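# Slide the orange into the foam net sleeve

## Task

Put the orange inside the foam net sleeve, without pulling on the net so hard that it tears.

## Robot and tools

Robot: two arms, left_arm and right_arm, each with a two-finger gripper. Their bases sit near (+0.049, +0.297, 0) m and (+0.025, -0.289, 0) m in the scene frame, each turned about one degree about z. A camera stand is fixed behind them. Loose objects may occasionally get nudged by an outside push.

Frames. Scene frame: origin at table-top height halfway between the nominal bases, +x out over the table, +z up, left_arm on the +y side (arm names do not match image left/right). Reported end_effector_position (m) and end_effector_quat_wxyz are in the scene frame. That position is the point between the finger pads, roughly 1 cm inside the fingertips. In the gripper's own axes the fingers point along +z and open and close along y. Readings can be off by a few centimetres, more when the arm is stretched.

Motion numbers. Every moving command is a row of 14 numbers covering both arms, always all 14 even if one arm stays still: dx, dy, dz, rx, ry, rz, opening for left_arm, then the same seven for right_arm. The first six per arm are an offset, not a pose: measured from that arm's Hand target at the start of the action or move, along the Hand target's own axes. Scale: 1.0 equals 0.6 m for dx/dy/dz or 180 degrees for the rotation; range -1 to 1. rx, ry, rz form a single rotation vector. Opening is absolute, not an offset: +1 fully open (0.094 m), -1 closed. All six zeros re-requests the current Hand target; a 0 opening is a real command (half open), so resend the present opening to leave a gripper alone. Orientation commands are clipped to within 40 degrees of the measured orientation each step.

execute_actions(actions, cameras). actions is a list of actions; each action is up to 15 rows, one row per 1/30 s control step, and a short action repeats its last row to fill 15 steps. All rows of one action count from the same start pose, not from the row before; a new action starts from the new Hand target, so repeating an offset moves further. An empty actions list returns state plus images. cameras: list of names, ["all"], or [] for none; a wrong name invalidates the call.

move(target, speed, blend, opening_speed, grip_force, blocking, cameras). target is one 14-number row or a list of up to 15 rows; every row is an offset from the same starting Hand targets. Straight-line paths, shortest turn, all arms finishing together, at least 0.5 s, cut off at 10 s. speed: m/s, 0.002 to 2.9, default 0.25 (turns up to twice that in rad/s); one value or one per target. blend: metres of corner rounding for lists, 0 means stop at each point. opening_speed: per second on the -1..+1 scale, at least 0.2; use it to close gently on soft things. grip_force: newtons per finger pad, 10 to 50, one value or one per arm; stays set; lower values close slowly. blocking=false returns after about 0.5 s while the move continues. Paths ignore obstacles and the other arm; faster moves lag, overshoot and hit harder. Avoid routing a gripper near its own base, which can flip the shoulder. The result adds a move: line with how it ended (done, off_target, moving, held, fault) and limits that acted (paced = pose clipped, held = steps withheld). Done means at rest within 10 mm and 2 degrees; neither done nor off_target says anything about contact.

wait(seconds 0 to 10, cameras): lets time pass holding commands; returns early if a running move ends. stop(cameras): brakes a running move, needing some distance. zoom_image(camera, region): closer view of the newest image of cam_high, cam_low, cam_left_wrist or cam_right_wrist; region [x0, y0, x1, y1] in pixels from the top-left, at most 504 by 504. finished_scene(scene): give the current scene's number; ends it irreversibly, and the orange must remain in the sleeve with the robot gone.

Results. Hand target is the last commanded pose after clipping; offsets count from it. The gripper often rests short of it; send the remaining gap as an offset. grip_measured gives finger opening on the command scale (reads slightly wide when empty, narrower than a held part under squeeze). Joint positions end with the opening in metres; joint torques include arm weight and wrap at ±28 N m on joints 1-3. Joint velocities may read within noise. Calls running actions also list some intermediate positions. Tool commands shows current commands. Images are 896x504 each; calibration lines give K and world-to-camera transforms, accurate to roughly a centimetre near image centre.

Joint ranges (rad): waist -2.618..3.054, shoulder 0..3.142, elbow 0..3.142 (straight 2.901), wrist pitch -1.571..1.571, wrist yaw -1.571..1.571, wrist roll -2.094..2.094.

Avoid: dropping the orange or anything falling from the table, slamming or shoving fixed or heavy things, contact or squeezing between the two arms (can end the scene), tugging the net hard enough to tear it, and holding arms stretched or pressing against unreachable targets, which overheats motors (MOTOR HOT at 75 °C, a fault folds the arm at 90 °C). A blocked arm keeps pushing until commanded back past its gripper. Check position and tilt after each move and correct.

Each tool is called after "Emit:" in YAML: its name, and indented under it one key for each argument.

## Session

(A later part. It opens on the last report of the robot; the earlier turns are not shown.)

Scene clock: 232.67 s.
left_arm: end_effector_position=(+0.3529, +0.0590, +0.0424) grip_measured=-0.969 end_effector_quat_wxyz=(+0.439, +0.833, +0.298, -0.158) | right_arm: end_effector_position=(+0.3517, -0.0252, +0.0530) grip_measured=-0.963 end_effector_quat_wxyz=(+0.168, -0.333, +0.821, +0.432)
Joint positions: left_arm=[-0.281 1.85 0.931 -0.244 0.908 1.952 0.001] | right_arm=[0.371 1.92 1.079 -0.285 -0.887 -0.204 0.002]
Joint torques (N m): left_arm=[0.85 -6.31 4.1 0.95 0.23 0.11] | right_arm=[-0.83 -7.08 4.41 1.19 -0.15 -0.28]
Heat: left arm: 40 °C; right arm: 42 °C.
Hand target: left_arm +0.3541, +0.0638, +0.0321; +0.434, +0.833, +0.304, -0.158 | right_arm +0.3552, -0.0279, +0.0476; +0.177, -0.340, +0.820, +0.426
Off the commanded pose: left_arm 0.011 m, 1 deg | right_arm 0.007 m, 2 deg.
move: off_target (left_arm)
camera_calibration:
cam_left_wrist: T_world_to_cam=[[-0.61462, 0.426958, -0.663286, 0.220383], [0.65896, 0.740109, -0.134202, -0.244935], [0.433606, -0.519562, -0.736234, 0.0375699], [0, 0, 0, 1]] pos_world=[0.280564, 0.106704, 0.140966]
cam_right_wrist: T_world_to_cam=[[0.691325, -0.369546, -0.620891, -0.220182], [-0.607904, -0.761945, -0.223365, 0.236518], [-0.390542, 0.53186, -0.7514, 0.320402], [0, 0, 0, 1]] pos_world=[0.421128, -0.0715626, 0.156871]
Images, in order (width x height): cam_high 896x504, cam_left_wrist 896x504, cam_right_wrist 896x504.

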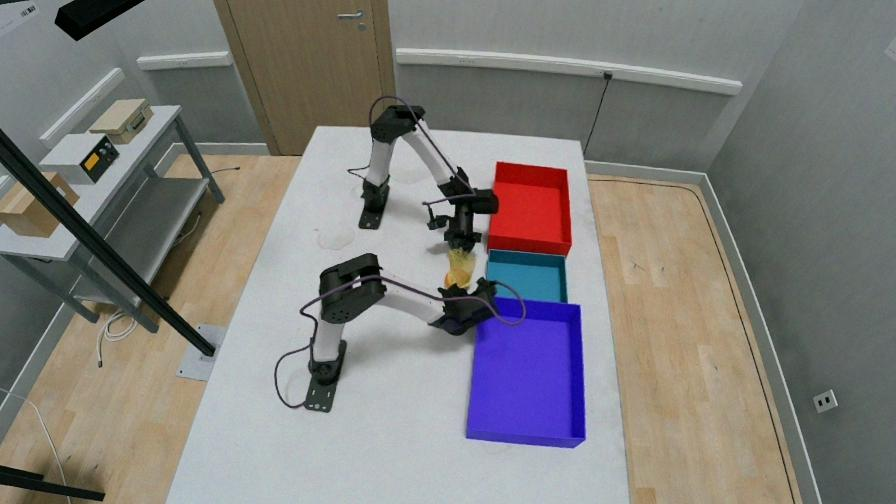

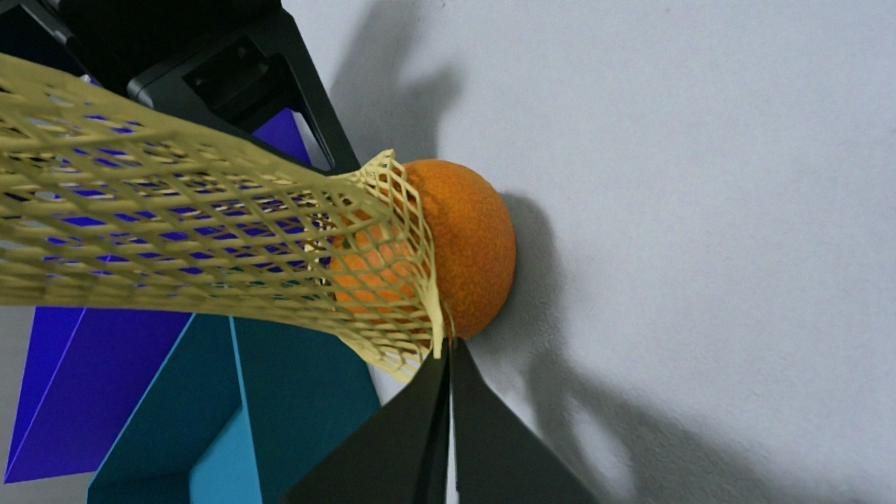

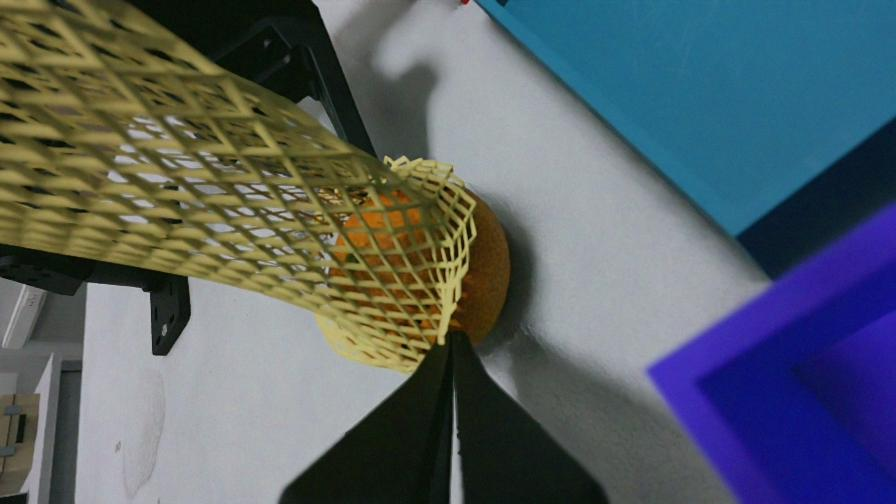

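Emit:
move:
  target: [-0.00655, -0.02331, 0.00956, 0, 0, 0, -1, 0.0238, 0.00449, 0.00956, 0, 0, 0, -1]
  speed: 0.04
  cameras: ["cam_left_wrist", "cam_right_wrist", "cam_high"]

Scene clock: 251.70 s.
left_arm: end_effector_position=(+0.3425, +0.0619, +0.0301) grip_measured=-0.969 end_effector_quat_wxyz=(+0.440, +0.832, +0.297, -0.158) | right_arm: end_effector_position=(+0.3405, -0.0270, +0.0392) grip_measured=-0.963 end_effector_quat_wxyz=(+0.167, -0.336, +0.819, +0.434)
Joint positions: left_arm=[-0.281 1.85 0.863 -0.174 0.911 1.952 0.001] | right_arm=[0.376 1.92 1.008 -0.213 -0.89 -0.204 0.002]
Joint torques (N m): left_arm=[-0.2 -6.79 3.82 0.97 0.16 -0.07] | right_arm=[0.2 -8.02 4.26 1.22 -0.06 -0.14]
Heat: left arm: 39 °C; right arm: 43 °C.
Hand target: left_arm +0.3420, +0.0638, +0.0221; +0.434, +0.833, +0.304, -0.158 | right_arm +0.3433, -0.0279, +0.0376; +0.177, -0.340, +0.820, +0.426
Off the commanded pose: left_arm 0.008 m, 1 deg | right_arm 0.003 m, 2 deg.
move: done
camera_calibration:
cam_left_wrist: T_world_to_cam=[[-0.612715, 0.425325, -0.666093, 0.204151], [0.660129, 0.738839, -0.135453, -0.242236], [0.434524, -0.522701, -0.733466, 0.034358], [0, 0, 0, 1]] pos_world=[0.270063, 0.110102, 0.128372]
cam_right_wrist: T_world_to_cam=[[0.693773, -0.363486, -0.621738, -0.222381], [-0.603268, -0.764843, -0.226014, 0.223599], [-0.393379, 0.531877, -0.749907, 0.307497], [0, 0, 0, 1]] pos_world=[0.410135, -0.0733647, 0.142867]
Images, in order (width x height): cam_high 896x504, cam_left_wrist 896x504, cam_right_wrist 896x504.

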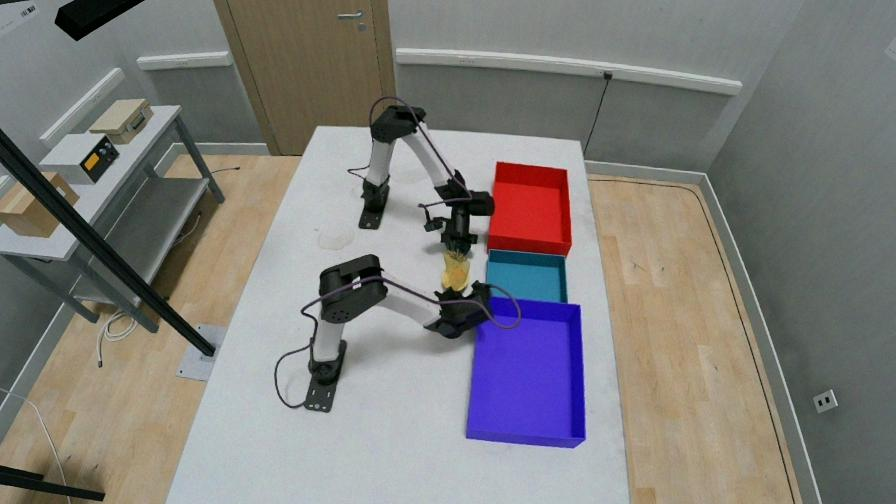

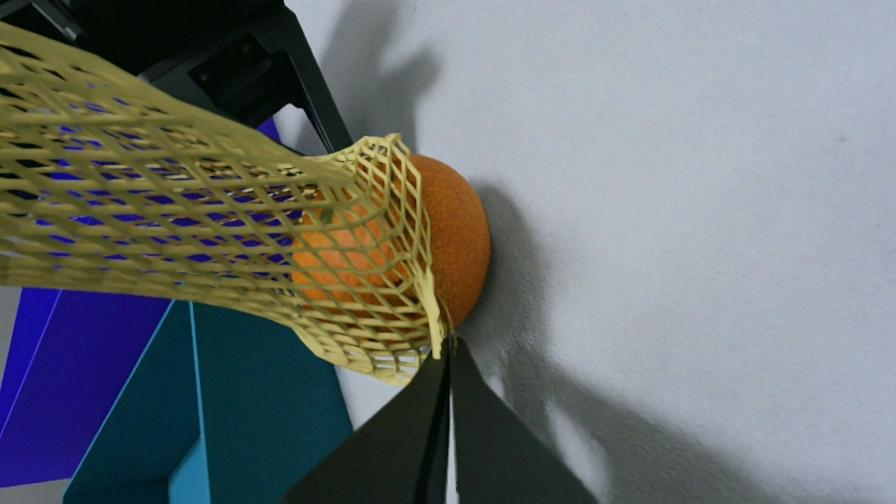

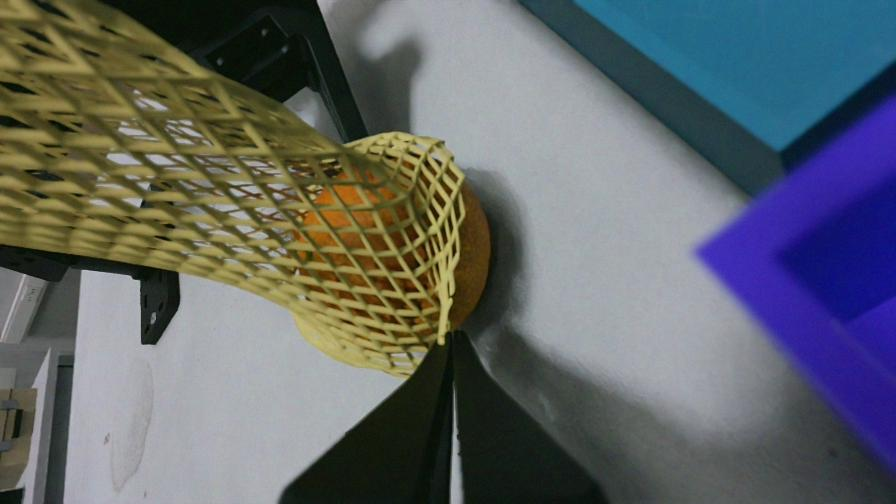

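Emit:
zoom_image:
  camera: "cam_right_wrist"
  region: [270, 120, 510, 360]

Emit:
zoom_image:
  camera: "cam_left_wrist"
  region: [270, 120, 510, 360]

Emit:
zoom_image:
  camera: "cam_high"
  region: [420, 220, 500, 300]

Scaled by 2.100.

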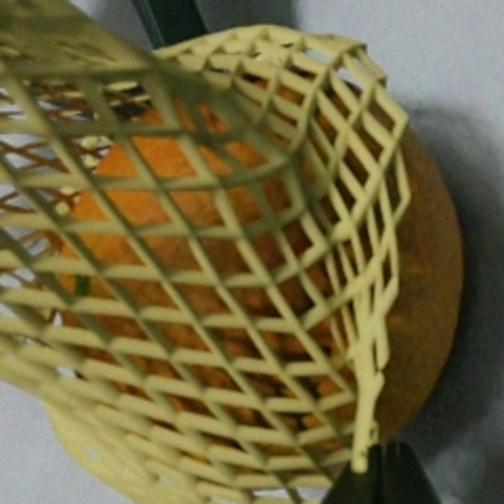

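Scaled by 2.100.

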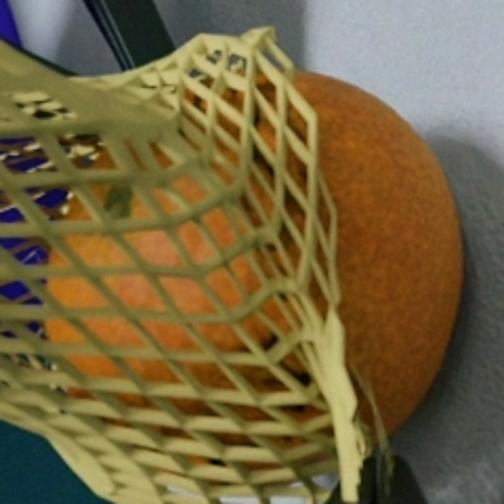

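Scaled by 6.300.

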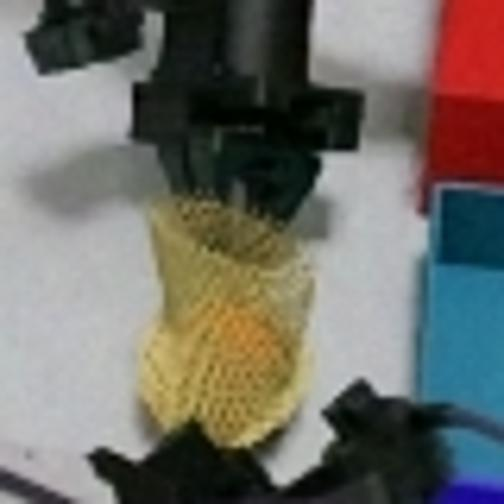

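Emit:
move:
  target: [0.0026, -0.01867, 0.00915, 0, 0, 0, -1, 0.01837, -0.00423, 0.00915, 0, 0, 0, -1]
  speed: 0.04
  cameras: ["cam_left_wrist", "cam_right_wrist", "cam_high"]

Scene clock: 270.30 s.
left_arm: end_effector_position=(+0.3384, +0.0632, +0.0222) grip_measured=-0.969 end_effector_quat_wxyz=(+0.444, +0.833, +0.294, -0.152) | right_arm: end_effector_position=(+0.3350, -0.0272, +0.0318) grip_measured=-0.963 end_effector_quat_wxyz=(+0.173, -0.340, +0.816, +0.434)
Joint positions: left_arm=[-0.281 1.856 0.822 -0.111 0.911 1.952 0.001] | right_arm=[0.381 1.92 0.963 -0.153 -0.89 -0.204 0.002]
Joint torques (N m): left_arm=[-0.43 -5.94 3.63 0.95 0.13 -0.11] | right_arm=[0.05 -7.09 3.95 1.19 -0.11 -0.01]
Heat: left arm: 39 °C; right arm: 44 °C.
Hand target: left_arm +0.3360, +0.0648, +0.0111; +0.434, +0.833, +0.304, -0.158 | right_arm +0.3373, -0.0289, +0.0266; +0.177, -0.340, +0.820, +0.426
Off the commanded pose: left_arm 0.011 m, 2 deg | right_arm 0.006 m, 1 deg.
move: off_target (left_arm)
camera_calibration:
cam_left_wrist: T_world_to_cam=[[-0.602842, 0.422238, -0.676976, 0.19291], [0.662074, 0.73823, -0.129129, -0.24232], [0.445241, -0.526053, -0.724589, 0.0273084], [0, 0, 0, 1]] pos_world=[0.264569, 0.1118, 0.119093]
cam_right_wrist: T_world_to_cam=[[0.704319, -0.356872, -0.613658, -0.226767], [-0.596384, -0.766347, -0.238825, 0.21654], [-0.385045, 0.534185, -0.752586, 0.297256], [0, 0, 0, 1]] pos_world=[0.403314, -0.073772, 0.136269]
Images, in order (width x height): cam_high 896x504, cam_left_wrist 896x504, cam_right_wrist 896x504.

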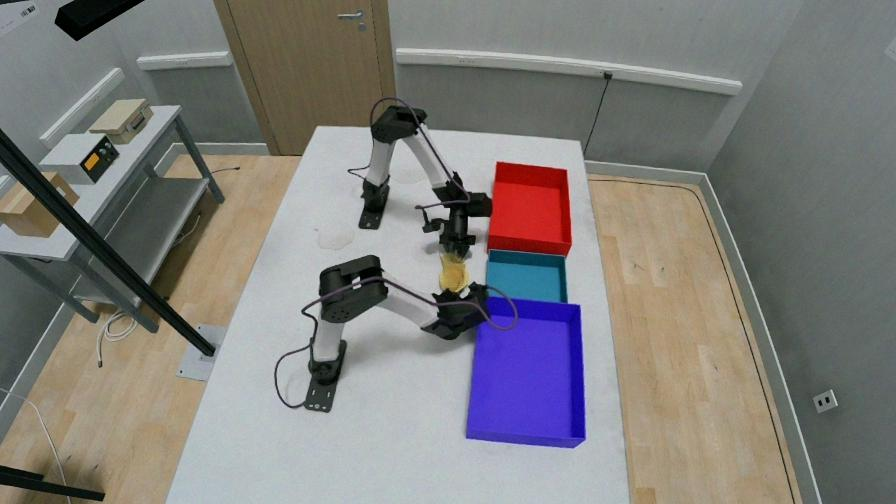

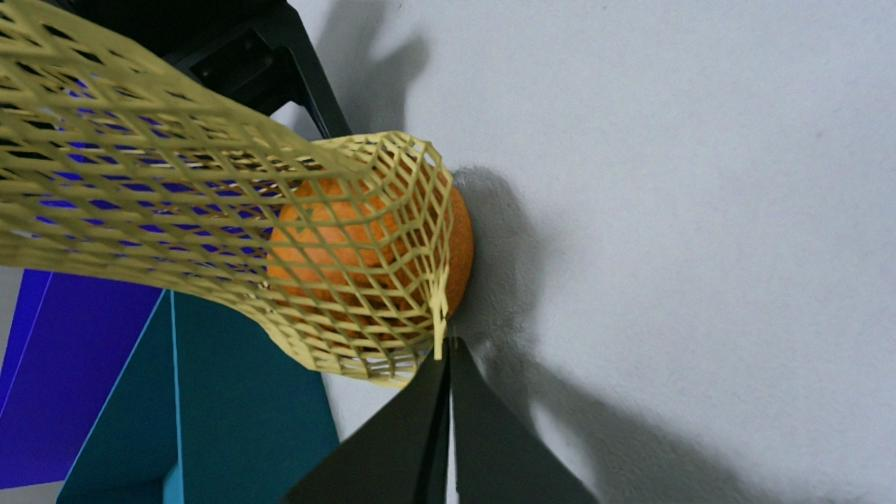

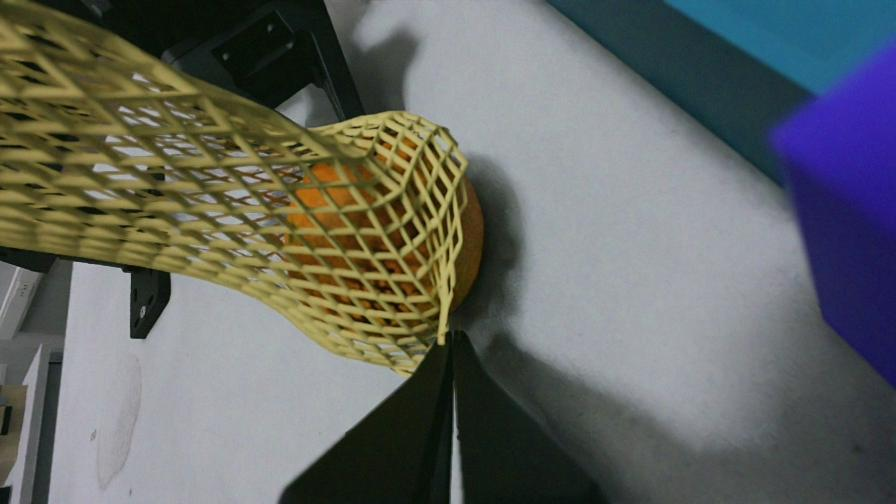

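Emit:
zoom_image:
  camera: "cam_right_wrist"
  region: [260, 100, 510, 350]

Emit:
zoom_image:
  camera: "cam_left_wrist"
  region: [250, 110, 500, 360]

Emit:
zoom_image:
  camera: "cam_high"
  region: [420, 220, 500, 300]

Scaled by 2.016.

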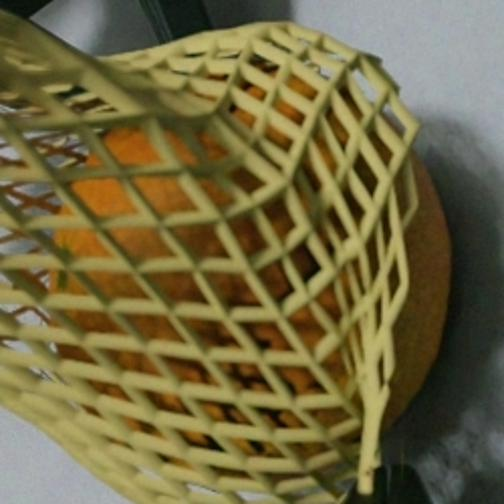

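Scaled by 2.016.

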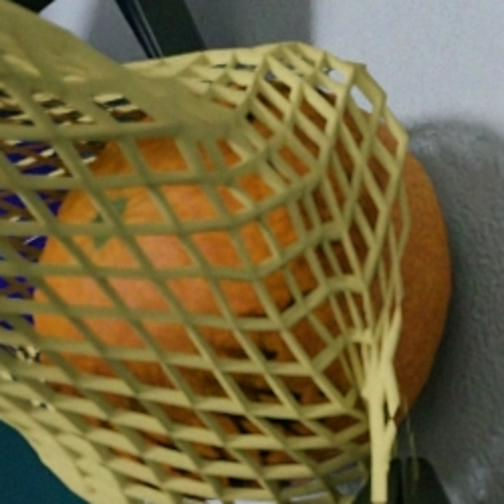

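Scaled by 6.300.

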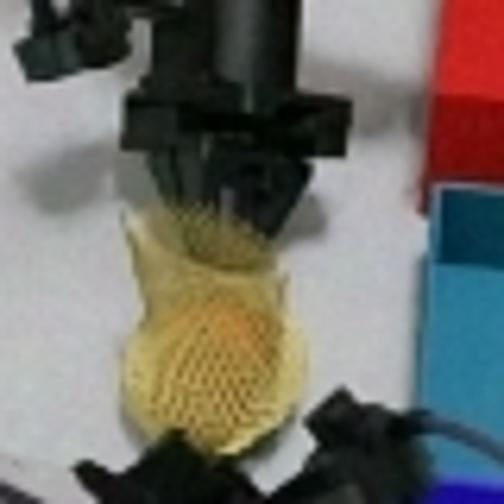

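Emit:
move:
  target: [0.00614, -0.00732, 0.00669, 0, 0, 0, -1, 0.00772, -0.00772, 0.00765, 0, 0, 0, -1]
  speed: 0.03
  cameras: ["cam_left_wrist", "cam_right_wrist", "cam_high"]

Scene clock: 289.13 s.
left_arm: end_effector_position=(+0.3391, +0.0630, +0.0153) grip_measured=-0.969 end_effector_quat_wxyz=(+0.445, +0.833, +0.293, -0.151) | right_arm: end_effector_position=(+0.3359, -0.0269, +0.0250) grip_measured=-0.963 end_effector_quat_wxyz=(+0.175, -0.341, +0.815, +0.434)
Joint positions: left_arm=[-0.281 1.879 0.814 -0.077 0.911 1.952 0.001] | right_arm=[0.381 1.939 0.954 -0.117 -0.89 -0.204 0.002]
Joint torques (N m): left_arm=[-0.47 -6.01 3.48 0.94 0.13 -0.11] | right_arm=[0.01 -6.87 3.85 1.15 -0.05 -0.01]
Heat: left arm: 39 °C; right arm: 43 °C.
Hand target: left_arm +0.3360, +0.0648, +0.0041; +0.434, +0.833, +0.304, -0.158 | right_arm +0.3373, -0.0289, +0.0186; +0.177, -0.340, +0.820, +0.426
Off the commanded pose: left_arm 0.012 m, 2 deg | right_arm 0.007 m, 1 deg.
move: off_target (left_arm)
camera_calibration:
cam_left_wrist: T_world_to_cam=[[-0.60085, 0.421626, -0.679125, 0.188112], [0.662434, 0.738135, -0.127821, -0.243593], [0.447393, -0.526676, -0.722808, 0.0212801], [0, 0, 0, 1]] pos_world=[0.264871, 0.111699, 0.111997]
cam_right_wrist: T_world_to_cam=[[0.707806, -0.355588, -0.610384, -0.232733], [-0.595042, -0.765795, -0.24389, 0.215449], [-0.380705, 0.535831, -0.753624, 0.290967], [0, 0, 0, 1]] pos_world=[0.403704, -0.0736761, 0.129769]
Images, in order (width x height): cam_high 896x504, cam_left_wrist 896x504, cam_right_wrist 896x504.

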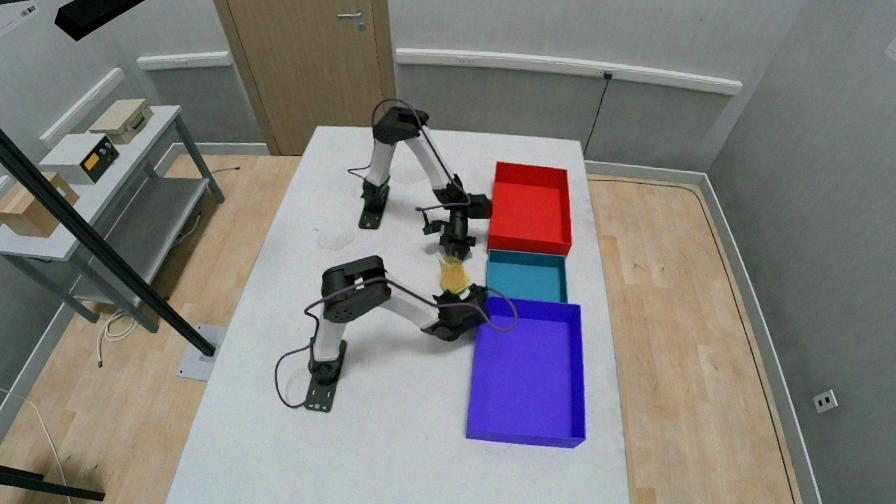

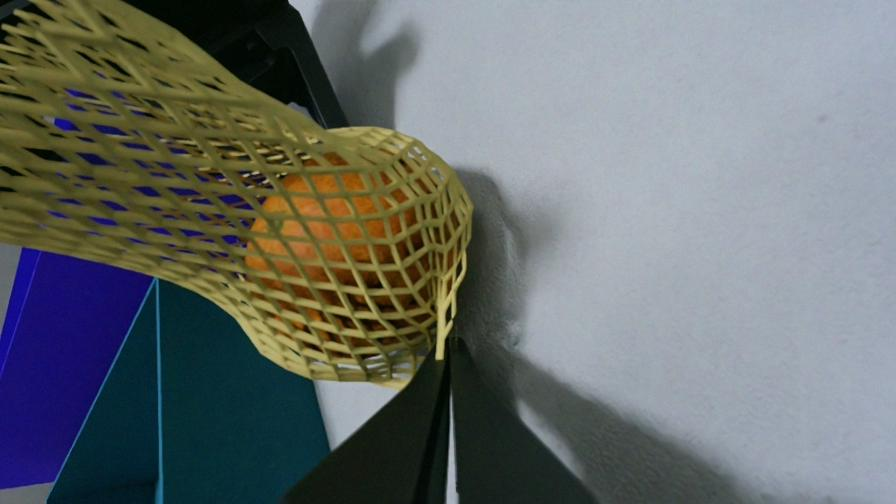

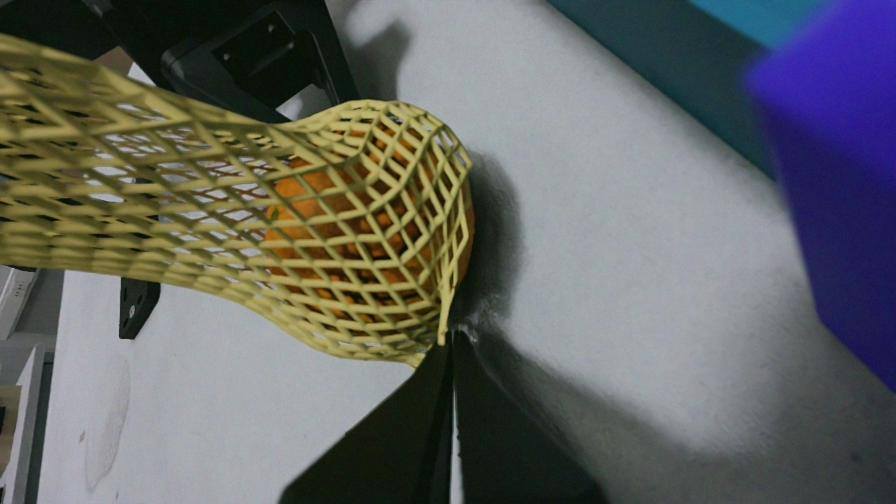

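Emit:
move:
  target: [-0.00702, 0.00837, -0.00765, 0, 0, 0, -0.76, -0.00386, 0.00386, -0.00382, 0, 0, 0, -0.76]
  speed: 0.03
  opening_speed: 0.4
  cameras: ["cam_left_wrist", "cam_right_wrist", "cam_high"]

Scene clock: 303.10 s.
left_arm: end_effector_position=(+0.3389, +0.0630, +0.0152) grip_measured=-0.762 end_effector_quat_wxyz=(+0.445, +0.833, +0.293, -0.152) | right_arm: end_effector_position=(+0.3368, -0.0276, +0.0239) grip_measured=-0.762 end_effector_quat_wxyz=(+0.176, -0.341, +0.817, +0.430)
Joint positions: left_arm=[-0.281 1.879 0.814 -0.079 0.911 1.952 0.011] | right_arm=[0.381 1.939 0.954 -0.117 -0.881 -0.204 0.011]
Joint torques (N m): left_arm=[-0.5 -8.18 4.23 0.63 0.14 -0.13] | right_arm=[0.01 -7.95 4.3 1.03 -0.21 0.01]
Heat: left arm: 39 °C; right arm: 41 °C.
Hand target: left_arm +0.3360, +0.0648, +0.0121; +0.434, +0.833, +0.304, -0.158 | right_arm +0.3373, -0.0289, +0.0226; +0.177, -0.340, +0.820, +0.426
Off the commanded pose: left_arm 0.005 m, 2 deg | right_arm 0.002 m, 1 deg.
move: done
camera_calibration:
cam_left_wrist: T_world_to_cam=[[-0.601887, 0.421954, -0.678002, 0.188162], [0.662256, 0.738176, -0.128505, -0.243408], [0.446261, -0.526356, -0.72374, 0.0216921], [0, 0, 0, 1]] pos_world=[0.26477, 0.1117, 0.111994]
cam_right_wrist: T_world_to_cam=[[0.708096, -0.363177, -0.60556, -0.234735], [-0.597509, -0.765172, -0.239781, 0.215905], [-0.376274, 0.531615, -0.758817, 0.289342], [0, 0, 0, 1]] pos_world=[0.404092, -0.0738642, 0.129182]
Images, in order (width x height): cam_high 896x504, cam_left_wrist 896x504, cam_right_wrist 896x504.

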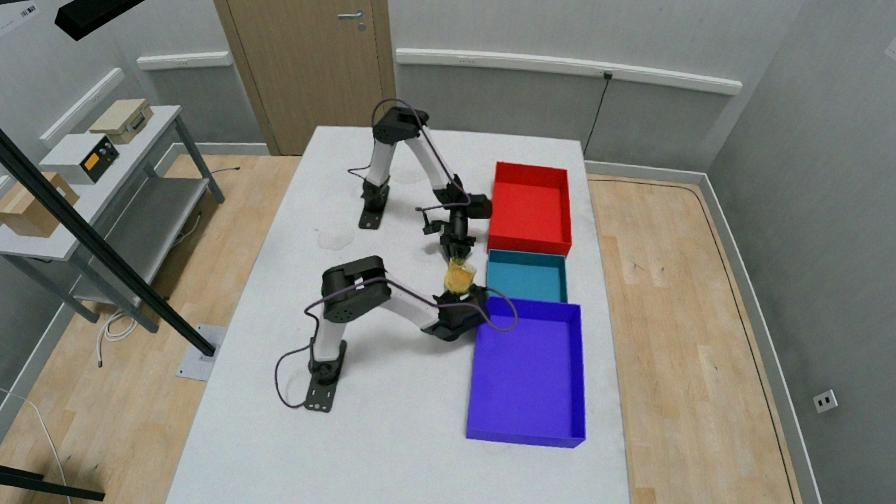

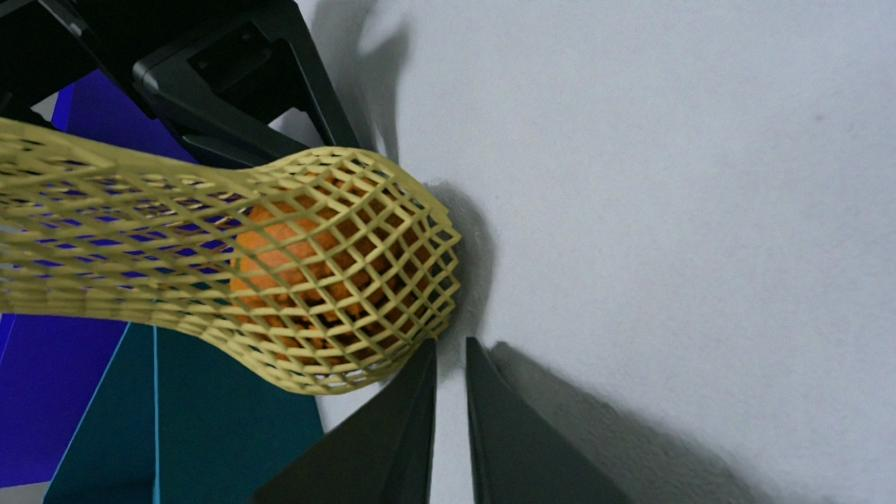

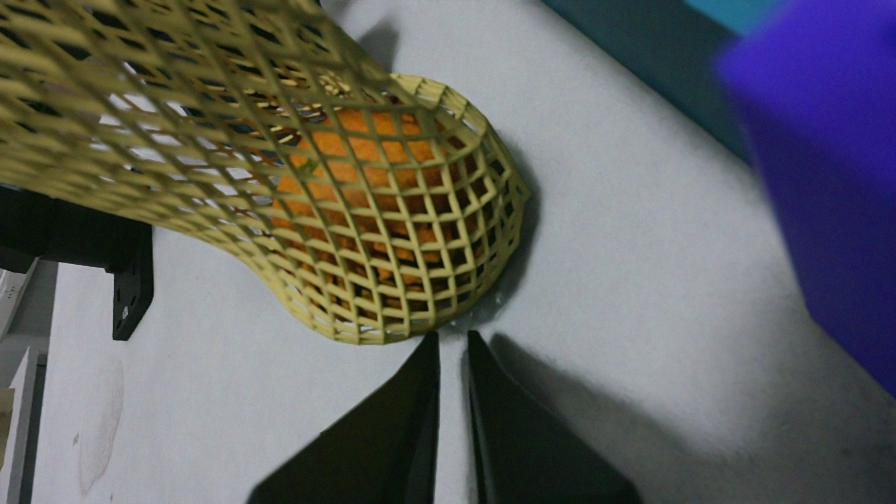

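Emit:
move:
  target: [0, 0, -0.12, 0, 0, 0, -0.76, 0, 0, -0.12, 0, 0, 0, -0.76]
  speed: 0.08
  cameras: ["all"]

Scene clock: 313.83 s.
left_arm: end_effector_position=(+0.3368, +0.1235, +0.0426) grip_measured=-0.762 end_effector_quat_wxyz=(+0.429, +0.821, +0.347, -0.143) | right_arm: end_effector_position=(+0.3298, -0.0906, +0.0455) grip_measured=-0.762 end_effector_quat_wxyz=(+0.154, -0.325, +0.832, +0.423)
Joint positions: left_arm=[-0.1 1.732 0.819 -0.395 0.914 2.093 0.011] | right_arm=[0.207 1.844 0.985 -0.49 -0.915 -0.446 0.011]
Joint torques (N m): left_arm=[0.55 -9.87 4.89 0.41 0.41 0.11] | right_arm=[-0.53 -9.66 7.65 0.49 -0.49 -0.23]
Heat: left arm: 39 °C; right arm: 41 °C.
Hand target: left_arm +0.3360, +0.1238, +0.0534; +0.434, +0.833, +0.304, -0.158 | right_arm +0.3372, -0.0879, +0.0640; +0.177, -0.340, +0.820, +0.426
Off the commanded pose: left_arm 0.011 m, 5 deg | right_arm 0.020 m, 3 deg.
joint sent to its limit (left arm) — joint 6 (wrist roll), upper limit. The joint targets are off in position and orientation.
move: off_target (left_arm, right_arm)
camera_calibration:
cam_left_wrist: T_world_to_cam=[[-0.671666, 0.383111, -0.634107, 0.206519], [0.580198, 0.80425, -0.128657, -0.263622], [0.46069, -0.454322, -0.762467, 0.0621293], [0, 0, 0, 1]] pos_world=[0.263042, 0.161125, 0.144409]
cam_right_wrist: T_world_to_cam=[[0.670016, -0.398004, -0.626635, -0.229229], [-0.623218, -0.76021, -0.18352, 0.17505], [-0.403333, 0.513491, -0.757396, 0.343828], [0, 0, 0, 1]] pos_world=[0.401359, -0.134712, 0.148896]

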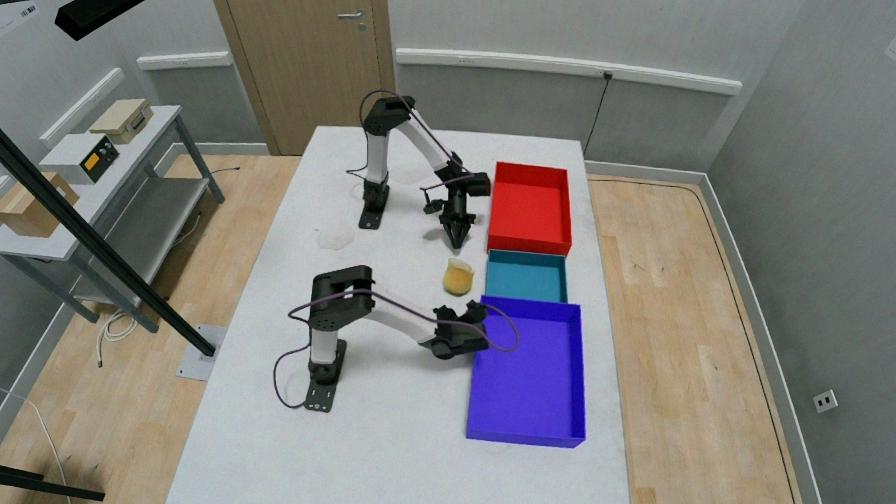

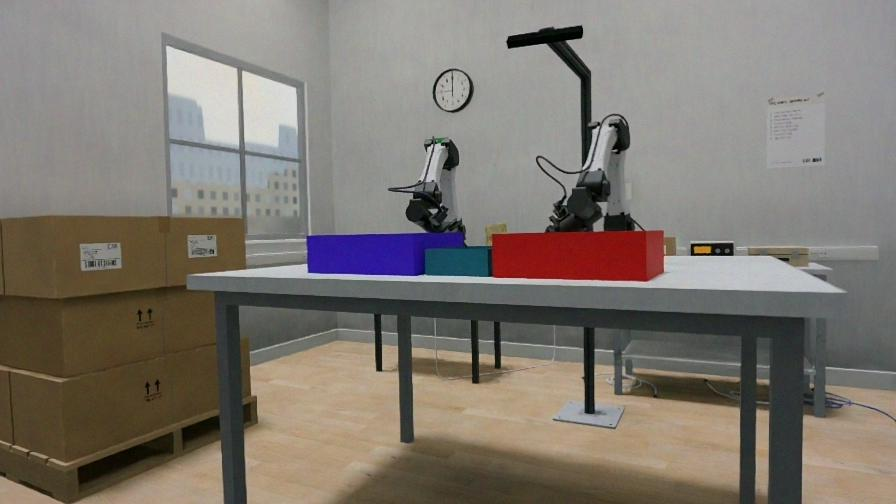

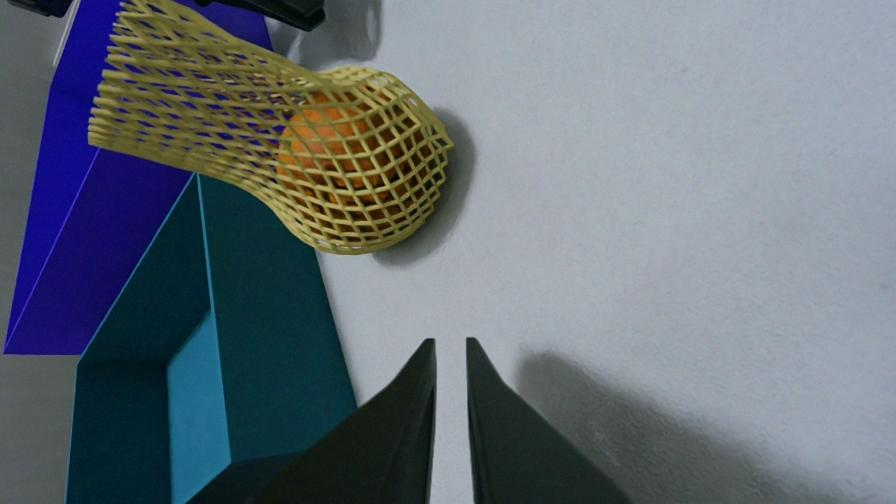

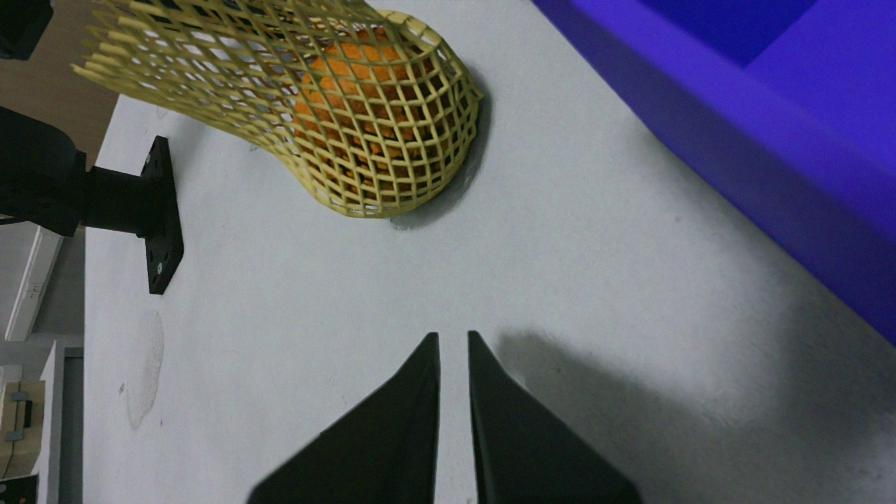

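Emit:
finished_scene:
  scene: 1

The scene is finished: the task was done.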